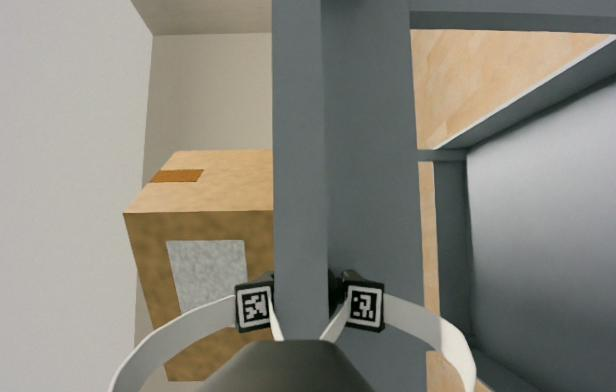

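>>> move:
  blocking: false
  r2: {"base":{"rotate_rad":0.12},"pace":"slow"}

>>> wait:
  seconds: 1.5
  cameras: []

>>> move:
  blocking: false
  r2: {"base":{"strafe_m":-0.16},"pace":"slow"}

>>> wait:
  seconds: 3
  cameras: []

>>> move:
  blocking: false
  r2: {"base":{"rotate_rad":0.11},"pace":"slow"}

>>> wait:
  seconds: 1.5
  cameras: ["r2_wrist_camera","r2_head_camera"]

Scene clock: 251.53 s.
move: r2 moving
r1: as last shown
r1.lidar_m: 2.60 3.90 1.27 0.87 0.84 0.85 0.83 0.76 0.80 1.07 1.92 1.98
r1.motor_effort: lift_m=+20(20) arm_m=-4(4) wheel_0=+3(3) wheel_1=+3(3) wheel_2=+3(3)
r1.servo_current: wrist_yaw_rad=46(72) wrist_pitch_rad=39(39) wrist_roll_rad=46(65) gripper_m=46(52)
r1.wrist_depth_mm: 136 138 - - - - - / 113 139 - - - - - / 117 140 228 - - - - / 137 162 - - - - - / - - - - - - - / - - 190 1098 187 - - / 741 707 750 809 788 732 -
r2.base_odometry: x=+0.068 y=-0.747 heading=-2.226
r2.turned_by_wheels: +0.101
r2.turned_by_imu: +0.098
r2.base_tilt: forward=-0.7 right=+0.1
r2.lidar_m: 0.39 0.42 2.26 2.01 2.09 2.18 2.02 2.03 2.60 2.66 2.69 0.42
r2.base_status: rotate_rad moving
r2.joint_positions: lift_m=+0.688 arm_m=+0.000 wrist_yaw_rad=-0.004 wrist_pitch_rad=+0.008 wrist_roll_rad=+1.568 gripper_m=-0.019
r2.joint_status: not commanded
r2.measured_speeds: translate_m=+0.002 strafe_m=+0.000 rotate_rad=+0.217 lift_m=+0.000 arm_m=+0.000 wrist_yaw_rad=+0.049 wrist_pitch_rad=+0.000 wrist_roll_rad=+0.000
r2.motor_effort: lift_m=+21(21) arm_m=-3(4) wheel_0=-7(10) wheel_1=-4(8) wheel_2=-7(14)
r2.servo_current: wrist_yaw_rad=52(59) wrist_pitch_rad=59(59) wrist_roll_rad=52(59) gripper_m=91(91)
r2.hand_pose: x=+0.4589 y=-0.0886 z=+0.8636 quat_wxyz=(+0.708, +0.706, +0.001, -0.004) (m; r2's base frame)
r2.wrist_depth_mm: - - - 166 226 1661 1098 / - - - 167 227 1537 - / - - 544 169 229 820 - / - 469 459 229 230 842 - / - - 504 171 231 842 - / - - 188 171 180 - - / - - - - - 1708 -
pictures: none

Scene clock: 252.00 s.
earlier move: r2 done
r1.base_odometry: x=+0.000 y=+0.000 heading=+0.750
r1.turned_by_wheels: +0.000
r1.turned_by_imu: +0.000
r1.base_tilt: forward=-1.6 right=+1.2
r1.lidar_m: 2.61 3.92 1.27 0.88 0.84 0.86 0.83 0.75 0.80 1.08 1.91 1.99
r1.base_status: not commanded
r1.joint_positions: lift_m=+0.127 arm_m=+0.000 wrist_yaw_rad=+3.089 wrist_pitch_rad=+0.002 wrist_roll_rad=+0.000 gripper_m=+0.056
r1.joint_status: not commanded
r1.measured_speeds: all 0
r1.motor_effort: lift_m=+20(20) arm_m=-4(4) wheel_0=+3(3) wheel_1=+3(3) wheel_2=+3(3)
r1.servo_current: wrist_yaw_rad=52(72) wrist_pitch_rad=46(46) wrist_roll_rad=46(65) gripper_m=39(52)
r1.hand_pose: x=-0.1125 y=+0.1024 z=+0.3046 quat_wxyz=(+0.026, -0.001, +0.000, +1.000) (m; r1's base frame)
r1.wrist_depth_mm: 136 139 - - - - - / 113 139 - - - - - / 118 140 229 - - - - / 137 162 - - - - - / - - - - - - - / - - 190 1098 189 - - / 732 715 750 798 809 732 -
r2.base_odometry: x=+0.068 y=-0.747 heading=-2.208
r2.turned_by_wheels: +0.019
r2.turned_by_imu: +0.018
r2.base_tilt: forward=-0.6 right=+0.0
r2.lidar_m: 0.39 0.43 2.26 2.05 2.06 2.18 2.00 2.06 2.61 2.66 2.71 0.40
r2.base_status: done
r2.joint_positions: lift_m=+0.688 arm_m=+0.000 wrist_yaw_rad=+0.002 wrist_pitch_rad=+0.008 wrist_roll_rad=+1.568 gripper_m=-0.019
r2.joint_status: not commanded
r2.measured_speeds: all 0
r2.motor_effort: lift_m=+21(21) arm_m=-4(4) wheel_0=-2(10) wheel_1=-5(8) wheel_2=-1(14)
r2.servo_current: wrist_yaw_rad=52(59) wrist_pitch_rad=52(59) wrist_roll_rad=59(59) gripper_m=85(91)
r2.hand_pose: x=+0.4595 y=-0.0867 z=+0.8636 quat_wxyz=(+0.708, +0.706, +0.004, -0.002) (m; r2's base frame)
r2.wrist_depth_mm: - - - 159 218 1576 1138 / - - - 161 220 820 - / - - 500 163 224 809 - / - 484 466 167 228 831 - / - - 521 169 231 842 - / - - 187 172 180 - - / - - - - - 1661 525
wait: 0.47 of 1.5 s (r2 has come to rest)
pictures: none
No camera images: "cameras" was empty.

Scene clock: 252.50 s.
move: r2 moving
r1: as last shown
r1.base_tilt: forward=-1.6 right=+1.3
r1.lidar_m: 2.62 3.92 1.30 0.90 0.84 0.89 0.82 0.78 0.81 1.09 1.92 1.96
r1.motor_effort: lift_m=+20(20) arm_m=-4(4) wheel_0=+4(4) wheel_1=+3(3) wheel_2=+3(3)
r1.servo_current: wrist_yaw_rad=39(59) wrist_pitch_rad=33(52) wrist_roll_rad=52(65) gripper_m=39(46)
r1.wrist_depth_mm: 136 138 - - - - - / 113 139 - - - - - / 118 140 228 - - - - / 137 162 - - - - - / - - - - - - - / - - 190 1138 188 - - / 750 707 750 798 798 732 -
r2.base_odometry: x=+0.056 y=-0.739 heading=-2.207
r2.turned_by_wheels: +0.000
r2.turned_by_imu: +0.001
r2.base_tilt: forward=-0.7 right=+0.0
r2.lidar_m: 0.39 0.43 2.27 2.05 2.10 2.16 2.01 2.05 2.62 2.65 2.69 0.41
r2.base_status: strafe_m moving
r2.joint_positions: lift_m=+0.688 arm_m=+0.000 wrist_yaw_rad=+0.002 wrist_pitch_rad=+0.008 wrist_roll_rad=+1.568 gripper_m=-0.019
r2.joint_status: not commanded
r2.measured_speeds: translate_m=+0.000 strafe_m=-0.056 rotate_rad=+0.002 lift_m=+0.000 arm_m=+0.000 wrist_yaw_rad=+0.000 wrist_pitch_rad=+0.000 wrist_roll_rad=+0.000
r2.motor_effort: lift_m=+21(21) arm_m=-4(4) wheel_0=+9(11) wheel_1=-6(9) wheel_2=+1(1)
r2.servo_current: wrist_yaw_rad=46(65) wrist_pitch_rad=52(52) wrist_roll_rad=52(59) gripper_m=85(85)
r2.hand_pose: x=+0.4595 y=-0.0867 z=+0.8636 quat_wxyz=(+0.708, +0.706, +0.004, -0.002) (m; r2's base frame)
r2.wrist_depth_mm: - - - 159 217 1661 1138 / - - - 161 220 820 - / - - 504 164 224 831 - / - 484 466 167 227 820 - / - - 521 169 229 842 - / - - 186 172 181 - - / - - - - - 1708 -
pictures: none

Scene clock: 254.73 s.
earlier move: r2 done
r1.base_odometry: x=+0.000 y=+0.000 heading=+0.750
r1.turned_by_wheels: +0.000
r1.turned_by_imu: +0.000
r1.base_tilt: forward=-1.6 right=+1.3
r1.lidar_m: 2.61 3.92 1.26 0.89 0.83 0.87 0.81 0.78 0.80 1.07 1.92 1.98
r1.base_status: not commanded
r1.joint_positions: lift_m=+0.127 arm_m=+0.000 wrist_yaw_rad=+3.089 wrist_pitch_rad=+0.002 wrist_roll_rad=+0.000 gripper_m=+0.056
r1.joint_status: not commanded
r1.measured_speeds: all 0
r1.motor_effort: lift_m=+20(20) arm_m=-4(4) wheel_0=+3(4) wheel_1=+3(3) wheel_2=+3(3)
r1.servo_current: wrist_yaw_rad=59(72) wrist_pitch_rad=39(52) wrist_roll_rad=52(65) gripper_m=46(52)
r1.hand_pose: x=-0.1125 y=+0.1024 z=+0.3046 quat_wxyz=(+0.026, -0.001, +0.000, +1.000) (m; r1's base frame)
r1.wrist_depth_mm: 136 138 - - - - - / 113 139 - - - - - / 118 140 229 - - - - / 137 162 - - - - - / - - - - - - - / - - 190 1078 188 - - / 750 715 741 809 798 741 -
r2.base_odometry: x=-0.061 y=-0.652 heading=-2.208
r2.turned_by_wheels: +0.000
r2.turned_by_imu: +0.000
r2.base_tilt: forward=-0.7 right=+0.1
r2.lidar_m: 0.37 0.39 2.41 2.19 2.28 2.17 1.98 2.02 2.66 2.51 2.53 0.45
r2.base_status: done
r2.joint_positions: lift_m=+0.688 arm_m=+0.000 wrist_yaw_rad=+0.002 wrist_pitch_rad=+0.008 wrist_roll_rad=+1.568 gripper_m=-0.019
r2.joint_status: not commanded
r2.measured_speeds: all 0
r2.motor_effort: lift_m=+21(21) arm_m=-3(4) wheel_0=+5(14) wheel_1=-4(9) wheel_2=+0(2)
r2.servo_current: wrist_yaw_rad=52(65) wrist_pitch_rad=52(59) wrist_roll_rad=46(59) gripper_m=85(91)
r2.hand_pose: x=+0.4595 y=-0.0867 z=+0.8636 quat_wxyz=(+0.708, +0.706, +0.004, -0.002) (m; r2's base frame)
r2.wrist_depth_mm: - - - 193 258 290 289 / - - - 189 252 1661 1138 / - - - 184 245 1576 - / - - 525 180 240 831 - / - 484 466 177 235 831 - / - - 189 172 181 - - / - - 539 - 227 - -
wait: 2.23 of 3 s (r2 has come to rest)
pictures: none
No camera images: "cameras" was empty.

Scene clock: 255.23 s.
move: r2 moving
r1: as last shown
r1.lidar_m: 2.63 3.90 1.30 0.90 0.84 0.88 0.81 0.77 0.81 1.10 1.92 1.97
r1.motor_effort: lift_m=+20(20) arm_m=-4(4) wheel_0=+3(3) wheel_1=+2(3) wheel_2=+3(3)
r1.servo_current: wrist_yaw_rad=46(52) wrist_pitch_rad=46(46) wrist_roll_rad=39(52) gripper_m=46(46)
r1.wrist_depth_mm: 136 139 - - - - - / 114 139 - - - - - / 118 140 229 - - - - / 137 162 - - - - - / - - - - - - - / - - 190 1078 187 - - / 750 707 768 798 788 741 -
r2.base_odometry: x=-0.061 y=-0.652 heading=-2.111
r2.turned_by_wheels: +0.096
r2.turned_by_imu: +0.093
r2.base_tilt: forward=-0.7 right=+0.0
r2.lidar_m: 0.38 0.40 2.34 2.20 2.35 2.09 1.99 2.07 2.60 2.50 2.59 0.44
r2.base_status: rotate_rad moving
r2.joint_positions: lift_m=+0.688 arm_m=+0.000 wrist_yaw_rad=-0.005 wrist_pitch_rad=+0.008 wrist_roll_rad=+1.569 gripper_m=-0.019
r2.joint_status: not commanded
r2.measured_speeds: translate_m=+0.001 strafe_m=+0.001 rotate_rad=+0.186 lift_m=+0.000 arm_m=+0.000 wrist_yaw_rad=+0.062 wrist_pitch_rad=+0.000 wrist_roll_rad=+0.000
r2.motor_effort: lift_m=+21(21) arm_m=-3(4) wheel_0=-6(11) wheel_1=-5(8) wheel_2=-8(15)
r2.servo_current: wrist_yaw_rad=52(65) wrist_pitch_rad=52(52) wrist_roll_rad=39(59) gripper_m=78(91)
r2.hand_pose: x=+0.4588 y=-0.0889 z=+0.8636 quat_wxyz=(+0.708, +0.706, +0.001, -0.005) (m; r2's base frame)
r2.wrist_depth_mm: - - - 172 234 1661 1160 / - - - 172 234 1661 - / - - 585 172 232 809 - / - - 462 232 232 842 - / - - 496 172 232 831 - / - - 187 171 180 - - / - - 597 - 232 - -
pictures: none

Scene clock: 255.70 s.
earlier move: r2 done
r1.base_odometry: x=+0.000 y=+0.000 heading=+0.750
r1.turned_by_wheels: +0.000
r1.turned_by_imu: +0.000
r1.base_tilt: forward=-1.6 right=+1.2
r1.lidar_m: 2.64 3.91 1.31 0.90 0.83 0.86 0.84 0.76 0.81 1.07 1.92 1.98
r1.base_status: not commanded
r1.joint_positions: lift_m=+0.127 arm_m=+0.000 wrist_yaw_rad=+3.089 wrist_pitch_rad=+0.002 wrist_roll_rad=+0.000 gripper_m=+0.056
r1.joint_status: not commanded
r1.measured_speeds: all 0
r1.motor_effort: lift_m=+20(20) arm_m=-4(4) wheel_0=+3(3) wheel_1=+3(3) wheel_2=+3(3)
r1.servo_current: wrist_yaw_rad=46(52) wrist_pitch_rad=39(52) wrist_roll_rad=39(52) gripper_m=39(46)
r1.hand_pose: x=-0.1125 y=+0.1024 z=+0.3046 quat_wxyz=(+0.026, -0.001, +0.000, +1.000) (m; r1's base frame)
r1.wrist_depth_mm: 136 138 - - - - - / 113 139 - - - - - / 118 139 229 - - - - / 137 162 - - - - - / - - - - - - - / - - 190 1098 187 - - / 741 699 750 798 798 732 -
r2.base_odometry: x=-0.061 y=-0.652 heading=-2.098
r2.turned_by_wheels: +0.013
r2.turned_by_imu: +0.013
r2.base_tilt: forward=-0.7 right=+0.1
r2.lidar_m: 0.39 0.41 2.34 2.20 2.35 2.09 1.99 2.09 2.61 2.50 2.57 0.42
r2.base_status: done
r2.joint_positions: lift_m=+0.688 arm_m=+0.000 wrist_yaw_rad=+0.003 wrist_pitch_rad=+0.008 wrist_roll_rad=+1.569 gripper_m=-0.019
r2.joint_status: not commanded
r2.measured_speeds: all 0
r2.motor_effort: lift_m=+21(21) arm_m=-4(4) wheel_0=+1(11) wheel_1=-3(8) wheel_2=-3(15)
r2.servo_current: wrist_yaw_rad=52(65) wrist_pitch_rad=46(52) wrist_roll_rad=39(59) gripper_m=85(91)
r2.hand_pose: x=+0.4595 y=-0.0867 z=+0.8636 quat_wxyz=(+0.708, +0.706, +0.004, -0.002) (m; r2's base frame)
r2.wrist_depth_mm: - - - 167 226 1618 1160 / - - - 167 228 1537 - / - - 549 169 229 831 - / - 473 466 230 229 842 - / - - 508 171 231 820 - / - - 187 171 181 - - / - - - - - - -
wait: 0.47 of 1.5 s (r2 has come to rest)
pictures: r2_head_camera, r2_wrist_camera
Images, in order (width x height): r2_head_camera 420x560, r2_wrist_camera 616x392.

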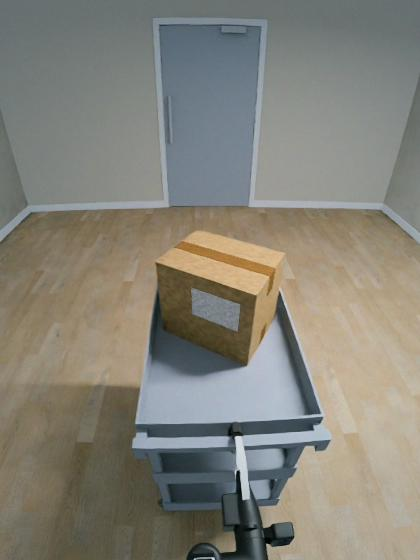

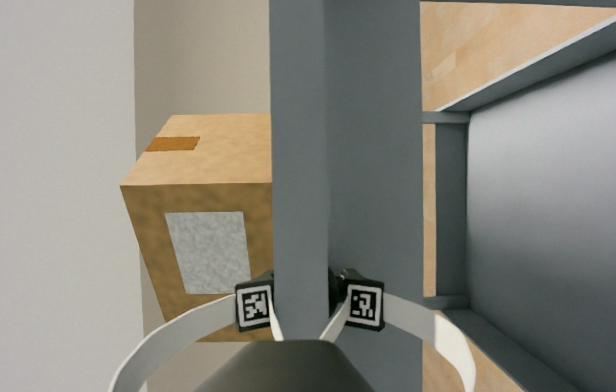

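>>> move:
  blocking: false
  r1: {"base":{"rotate_rad":2.13},"pace":"fast"}
  r2: {"base":{"translate_m":-0.3},"pace":"slow"}

>>> wait:
  seconds: 2.2
  cameras: []

>>> move:
  blocking: false
  r1: {"base":{"strafe_m":-0.75,"translate_m":-0.3}}

>>> wait:
  seconds: 4
  cameras: ["r1_head_camera","r2_wrist_camera","r2_head_camera"]

>>> wait:
  seconds: 3
  cameras: ["r1_head_camera","r1_head_left_camera","r2_wrist_camera","r2_head_camera"]

Scene clock: 340.37 s.
move: r1 moving; r2 moving
r1.base_odometry: x=+0.000 y=+0.000 heading=+1.128
r1.turned_by_wheels: +0.378
r1.turned_by_imu: +0.378
r1.base_tilt: forward=-1.6 right=+1.3
r1.lidar_m: 3.91 1.74 0.97 0.84 0.83 0.87 0.76 0.78 0.98 1.83 1.92 2.32
r1.base_status: rotate_rad moving
r1.joint_positions: lift_m=+0.127 arm_m=+0.000 wrist_yaw_rad=+3.089 wrist_pitch_rad=+0.002 wrist_roll_rad=+0.000 gripper_m=+0.056
r1.joint_status: not commanded
r1.measured_speeds: translate_m=+0.000 strafe_m=+0.000 rotate_rad=+1.458 lift_m=+0.000 arm_m=+0.000 wrist_yaw_rad=+0.000 wrist_pitch_rad=+0.000 wrist_roll_rad=+0.000
r1.motor_effort: lift_m=+20(20) arm_m=-4(4) wheel_0=-11(11) wheel_1=-9(9) wheel_2=-9(9)
r1.servo_current: wrist_yaw_rad=59(59) wrist_pitch_rad=46(52) wrist_roll_rad=46(65) gripper_m=46(46)
r1.hand_pose: x=-0.1125 y=+0.1024 z=+0.3046 quat_wxyz=(+0.026, -0.001, +0.000, +1.000) (m; r1's base frame)
r1.wrist_depth_mm: 136 138 - - - - - / 114 139 - - - - - / 118 140 229 - - - - / 137 162 - - - - - / - - - - - - - / - - 190 - 188 - - / 750 163 750 798 809 778 768
r2.base_odometry: x=-0.055 y=-0.642 heading=-2.098
r2.turned_by_wheels: +0.000
r2.turned_by_imu: +0.000
r2.base_tilt: forward=-0.6 right=+0.0
r2.lidar_m: 0.39 0.43 2.34 2.20 2.35 2.08 1.98 2.08 2.61 2.51 2.63 0.44
r2.base_status: translate_m moving
r2.joint_positions: lift_m=+0.688 arm_m=+0.000 wrist_yaw_rad=+0.003 wrist_pitch_rad=+0.008 wrist_roll_rad=+1.569 gripper_m=-0.019
r2.joint_status: not commanded
r2.measured_speeds: translate_m=-0.050 strafe_m=+0.000 rotate_rad=-0.002 lift_m=+0.000 arm_m=+0.000 wrist_yaw_rad=+0.000 wrist_pitch_rad=+0.000 wrist_roll_rad=+0.000
r2.motor_effort: lift_m=+21(21) arm_m=-4(4) wheel_0=-6(9) wheel_1=-8(9) wheel_2=+11(13)
r2.servo_current: wrist_yaw_rad=46(59) wrist_pitch_rad=52(52) wrist_roll_rad=39(52) gripper_m=78(85)
r2.hand_pose: x=+0.4595 y=-0.0867 z=+0.8636 quat_wxyz=(+0.708, +0.706, +0.004, -0.002) (m; r2's base frame)
r2.wrist_depth_mm: - - - 166 226 1618 1138 / - - - 168 228 1537 - / - - 539 169 229 842 - / - 473 459 229 230 842 - / - - 504 171 233 842 - / - - 188 172 180 - - / - - - - 235 1708 -
pictures: none

Scene clock: 341.87 s.
earlier move: r1 done; r2 moving
r1.base_odometry: x=+0.000 y=+0.000 heading=+2.880
r1.turned_by_wheels: +1.752
r1.turned_by_imu: +1.762
r1.base_tilt: forward=-1.6 right=+1.3
r1.lidar_m: 0.83 0.87 0.81 0.76 0.80 1.08 1.93 2.02 2.69 3.78 1.24 0.88
r1.base_status: done
r1.joint_positions: lift_m=+0.127 arm_m=+0.000 wrist_yaw_rad=+3.089 wrist_pitch_rad=+0.002 wrist_roll_rad=+0.000 gripper_m=+0.056
r1.joint_status: not commanded
r1.measured_speeds: all 0
r1.motor_effort: lift_m=+20(20) arm_m=-4(4) wheel_0=-3(11) wheel_1=+0(10) wheel_2=+0(10)
r1.servo_current: wrist_yaw_rad=46(72) wrist_pitch_rad=46(52) wrist_roll_rad=33(65) gripper_m=39(52)
r1.hand_pose: x=-0.1125 y=+0.1024 z=+0.3046 quat_wxyz=(+0.026, -0.001, +0.000, +1.000) (m; r1's base frame)
r1.wrist_depth_mm: 136 138 - - - - - / 113 139 - - - - - / 117 140 272 - - - - / 137 161 - - - - - / 1618 1921 - - - - - / 1160 1205 193 1205 188 1138 - / 831 741 750 809 798 788 778
r2.base_odometry: x=+0.015 y=-0.523 heading=-2.099
r2.turned_by_wheels: +0.000
r2.turned_by_imu: +0.000
r2.base_tilt: forward=-0.6 right=+0.1
r2.lidar_m: 0.39 0.41 2.34 2.20 2.36 1.91 1.84 1.94 2.61 2.47 2.62 0.43
r2.base_status: translate_m moving
r2.joint_positions: lift_m=+0.688 arm_m=+0.000 wrist_yaw_rad=+0.000 wrist_pitch_rad=+0.008 wrist_roll_rad=+1.569 gripper_m=-0.019
r2.joint_status: not commanded
r2.measured_speeds: translate_m=-0.099 strafe_m=-0.001 rotate_rad=+0.004 lift_m=+0.000 arm_m=+0.000 wrist_yaw_rad=+0.000 wrist_pitch_rad=+0.000 wrist_roll_rad=+0.000
r2.motor_effort: lift_m=+21(21) arm_m=-4(4) wheel_0=-7(12) wheel_1=-6(9) wheel_2=+8(13)
r2.servo_current: wrist_yaw_rad=52(65) wrist_pitch_rad=52(59) wrist_roll_rad=46(59) gripper_m=78(91)
r2.hand_pose: x=+0.4593 y=-0.0874 z=+0.8636 quat_wxyz=(+0.708, +0.706, +0.003, -0.003) (m; r2's base frame)
r2.wrist_depth_mm: - - - 172 233 1618 1138 / - - - 172 234 1618 - / - - 585 172 233 809 - / - 480 459 232 232 831 - / - - 496 172 233 842 - / - - 186 172 180 - - / - - - - 233 1499 -
wait: 1.50 of 2.2 s (r1 has come to rest)
pictures: none
No camera images: "cameras" was empty.

Scene clock: 342.37 s.
earlier move: r2 moving
move: r1 moving
r1.base_odometry: x=+0.019 y=+0.025 heading=+2.880
r1.turned_by_wheels: +0.000
r1.turned_by_imu: +0.000
r1.base_tilt: forward=-1.6 right=+1.3
r1.lidar_m: 0.85 0.88 0.84 0.80 0.82 1.14 1.91 2.01 2.67 3.84 1.29 0.89
r1.base_status: translate_m moving; strafe_m moving
r1.joint_positions: lift_m=+0.127 arm_m=+0.000 wrist_yaw_rad=+3.089 wrist_pitch_rad=+0.002 wrist_roll_rad=+0.000 gripper_m=+0.056
r1.joint_status: not commanded
r1.measured_speeds: translate_m=-0.046 strafe_m=-0.115 rotate_rad=+0.000 lift_m=+0.000 arm_m=+0.000 wrist_yaw_rad=+0.000 wrist_pitch_rad=+0.000 wrist_roll_rad=+0.000
r1.motor_effort: lift_m=+20(20) arm_m=-4(4) wheel_0=+8(8) wheel_1=-8(9) wheel_2=+4(5)
r1.servo_current: wrist_yaw_rad=46(59) wrist_pitch_rad=52(52) wrist_roll_rad=46(46) gripper_m=46(46)
r1.hand_pose: x=-0.1125 y=+0.1024 z=+0.3046 quat_wxyz=(+0.026, -0.001, +0.000, +1.000) (m; r1's base frame)
r1.wrist_depth_mm: 136 138 - - - - - / 113 139 - - - - - / 118 140 272 - - - - / 137 161 - - - - - / 1708 1708 - - 1983 - - / 1182 1182 193 1205 187 1138 - / 842 759 741 798 778 778 820
r2.base_odometry: x=+0.040 y=-0.480 heading=-2.099
r2.turned_by_wheels: +0.000
r2.turned_by_imu: +0.000
r2.base_tilt: forward=-0.7 right=+0.1
r2.lidar_m: 0.39 0.38 2.33 2.21 2.33 1.89 1.78 1.88 2.57 2.49 2.62 0.42
r2.base_status: translate_m moving
r2.joint_positions: lift_m=+0.688 arm_m=+0.000 wrist_yaw_rad=+0.000 wrist_pitch_rad=+0.008 wrist_roll_rad=+1.569 gripper_m=-0.019
r2.joint_status: not commanded
r2.measured_speeds: translate_m=-0.099 strafe_m=-0.001 rotate_rad=+0.003 lift_m=+0.000 arm_m=+0.000 wrist_yaw_rad=+0.000 wrist_pitch_rad=+0.000 wrist_roll_rad=+0.000
r2.motor_effort: lift_m=+21(21) arm_m=-4(4) wheel_0=-7(11) wheel_1=-8(8) wheel_2=+7(9)
r2.servo_current: wrist_yaw_rad=46(59) wrist_pitch_rad=46(59) wrist_roll_rad=52(52) gripper_m=85(85)
r2.hand_pose: x=+0.4593 y=-0.0874 z=+0.8636 quat_wxyz=(+0.708, +0.706, +0.003, -0.003) (m; r2's base frame)
r2.wrist_depth_mm: - - - 173 234 1618 1160 / - - - 173 233 1661 - / - - 585 173 233 809 - / - 492 459 232 234 831 - / - - 492 172 233 842 - / - - 187 172 180 - - / - - 597 - 233 - -
pictures: none

Scene clock: 344.17 s.
earlier move: r1 moving; r2 done
r1.base_odometry: x=+0.307 y=+0.411 heading=+2.880
r1.turned_by_wheels: +0.000
r1.turned_by_imu: -0.003
r1.base_tilt: forward=-1.6 right=+1.3
r1.lidar_m: 1.04 1.08 1.33 1.24 1.29 1.74 1.73 1.78 2.45 3.47 1.68 1.11
r1.base_status: translate_m moving; strafe_m moving
r1.joint_positions: lift_m=+0.127 arm_m=+0.000 wrist_yaw_rad=+3.089 wrist_pitch_rad=+0.002 wrist_roll_rad=+0.000 gripper_m=+0.056
r1.joint_status: not commanded
r1.measured_speeds: translate_m=-0.111 strafe_m=-0.279 rotate_rad=-0.001 lift_m=+0.000 arm_m=+0.000 wrist_yaw_rad=+0.000 wrist_pitch_rad=+0.000 wrist_roll_rad=+0.000
r1.motor_effort: lift_m=+20(20) arm_m=-4(4) wheel_0=+6(10) wheel_1=-6(11) wheel_2=+3(6)
r1.servo_current: wrist_yaw_rad=52(78) wrist_pitch_rad=39(52) wrist_roll_rad=39(65) gripper_m=39(46)
r1.hand_pose: x=-0.1125 y=+0.1024 z=+0.3046 quat_wxyz=(+0.026, -0.001, +0.000, +1.000) (m; r1's base frame)
r1.wrist_depth_mm: 136 138 - - - - - / 113 139 - - - - - / 118 140 229 - - - - / 137 162 - - - - - / 1661 - - - 1708 1618 - / 1336 1182 193 1160 188 1160 1138 / 854 750 750 798 788 778 820
r2.base_odometry: x=+0.090 y=-0.393 heading=-2.099
r2.turned_by_wheels: +0.000
r2.turned_by_imu: +0.000
r2.base_tilt: forward=-0.6 right=+0.1
r2.lidar_m: 0.40 0.39 2.28 2.19 2.36 1.76 1.70 1.78 2.47 2.50 2.61 0.42
r2.base_status: done
r2.joint_positions: lift_m=+0.688 arm_m=+0.000 wrist_yaw_rad=+0.000 wrist_pitch_rad=+0.008 wrist_roll_rad=+1.569 gripper_m=-0.019
r2.joint_status: not commanded
r2.measured_speeds: all 0
r2.motor_effort: lift_m=+21(21) arm_m=-3(4) wheel_0=-6(11) wheel_1=-6(8) wheel_2=+4(9)
r2.servo_current: wrist_yaw_rad=39(65) wrist_pitch_rad=46(59) wrist_roll_rad=39(59) gripper_m=85(85)
r2.hand_pose: x=+0.4593 y=-0.0875 z=+0.8636 quat_wxyz=(+0.708, +0.706, +0.003, -0.003) (m; r2's base frame)
r2.wrist_depth_mm: - - - 174 234 1661 1138 / - - - 174 234 1661 - / - - 591 173 235 820 - / - - 466 233 233 831 - / - - 496 172 234 831 - / - - 188 172 180 - - / - - 591 - 233 - -
wait: 1.80 of 4 s (r2 has come to rest)
pictures: r1_head_camera, r2_head_camera, r2_wrist_camera
Images, in order (width x height): r1_head_camera 420x560, r2_head_camera 420x560, r2_wrist_camera 616x392.

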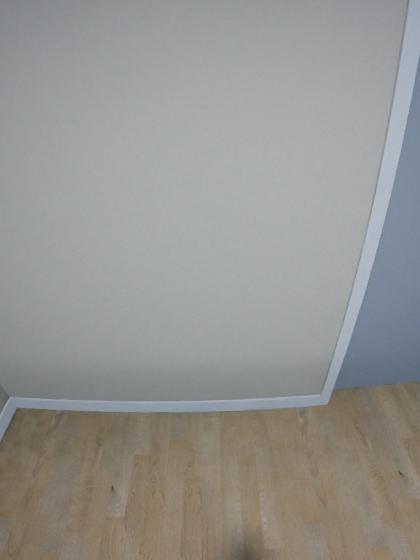

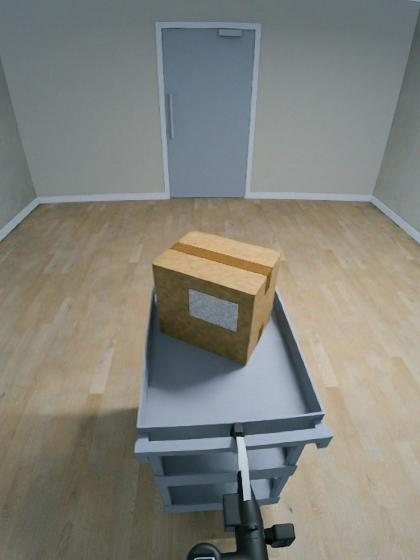

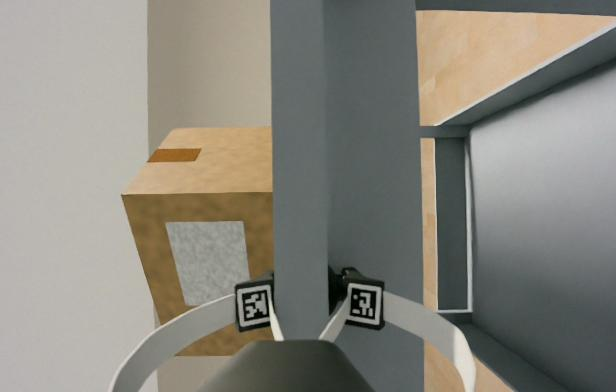

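Scene clock: 346.03 s.
earlier move: r1 done
r1.base_odometry: x=+0.484 y=+0.647 heading=+2.880
r1.turned_by_wheels: +0.000
r1.turned_by_imu: -0.002
r1.base_tilt: forward=-1.6 right=+1.3
r1.lidar_m: 1.13 1.20 1.60 1.51 1.57 1.69 1.61 1.67 2.26 3.21 1.74 1.32
r1.base_status: done
r1.joint_positions: lift_m=+0.127 arm_m=+0.000 wrist_yaw_rad=+3.089 wrist_pitch_rad=+0.002 wrist_roll_rad=+0.000 gripper_m=+0.056
r1.joint_status: not commanded
r1.measured_speeds: all 0
r1.motor_effort: lift_m=+20(20) arm_m=-4(4) wheel_0=+3(10) wheel_1=-1(11) wheel_2=+1(6)
r1.servo_current: wrist_yaw_rad=46(78) wrist_pitch_rad=46(52) wrist_roll_rad=52(65) gripper_m=46(46)
r1.hand_pose: x=-0.1125 y=+0.1024 z=+0.3046 quat_wxyz=(+0.026, -0.001, +0.000, +1.000) (m; r1's base frame)
r1.wrist_depth_mm: 137 139 - - - - - / 113 139 - - - - - / 117 139 223 - - - - / 137 159 - - - - - / - - - - - 1618 1576 / 1308 1205 193 1160 187 1160 1138 / 842 759 750 143 798 778 820
r2.base_odometry: x=+0.090 y=-0.393 heading=-2.099
r2.turned_by_wheels: +0.000
r2.turned_by_imu: +0.000
r2.base_tilt: forward=-0.7 right=+0.1
r2.lidar_m: 0.38 0.42 2.27 2.20 2.34 1.78 1.70 1.76 2.44 2.50 2.63 0.43
r2.base_status: done
r2.joint_positions: lift_m=+0.688 arm_m=+0.000 wrist_yaw_rad=+0.000 wrist_pitch_rad=+0.008 wrist_roll_rad=+1.569 gripper_m=-0.019
r2.joint_status: not commanded
r2.measured_speeds: all 0
r2.motor_effort: lift_m=+21(21) arm_m=-4(4) wheel_0=-6(11) wheel_1=-6(8) wheel_2=+4(9)
r2.servo_current: wrist_yaw_rad=46(65) wrist_pitch_rad=52(59) wrist_roll_rad=46(65) gripper_m=85(85)
r2.hand_pose: x=+0.4593 y=-0.0875 z=+0.8636 quat_wxyz=(+0.708, +0.706, +0.003, -0.003) (m; r2's base frame)
r2.wrist_depth_mm: - - - 174 234 1661 1138 / - - - 173 234 1661 - / - - 591 173 234 809 - / - - 466 233 234 831 - / - - 496 172 233 842 - / - - 189 172 180 - - / - - 603 - 232 - -
wait: 1.87 of 3 s (r1 has come to rest)
pictures: r1_head_camera, r1_head_left_camera, r2_head_camera, r2_wrist_camera
Images, in order (width x height): r1_head_camera 420x560, r1_head_left_camera 420x672, r2_head_camera 420x560, r2_wrist_camera 616x392.

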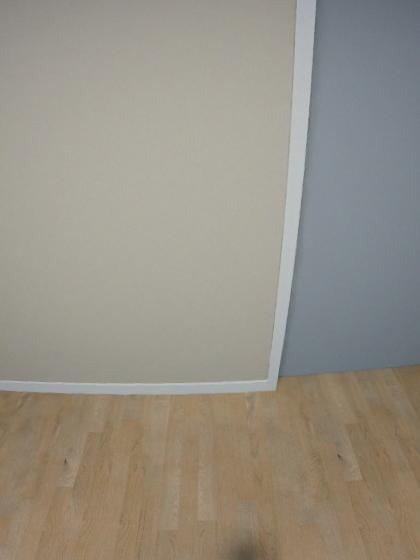

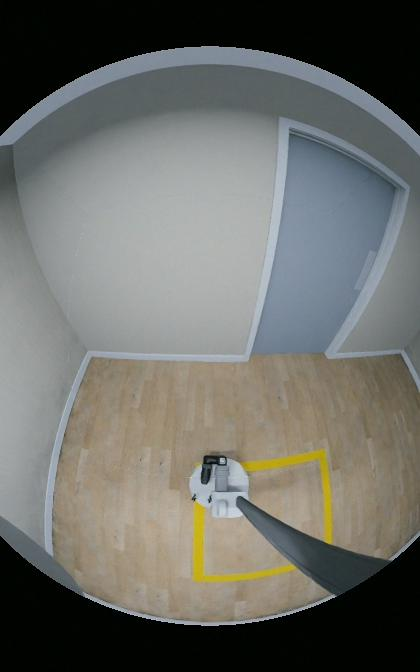

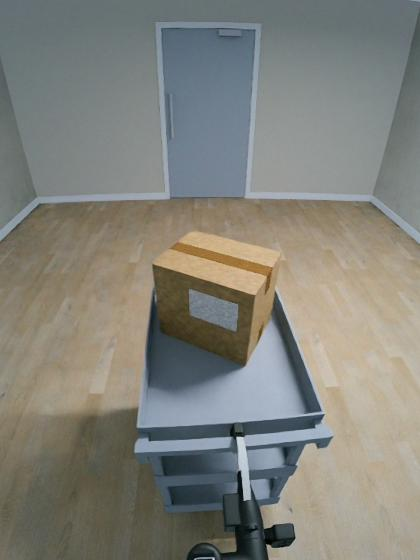

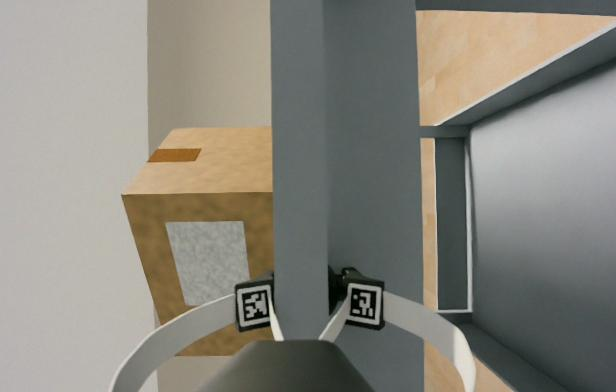

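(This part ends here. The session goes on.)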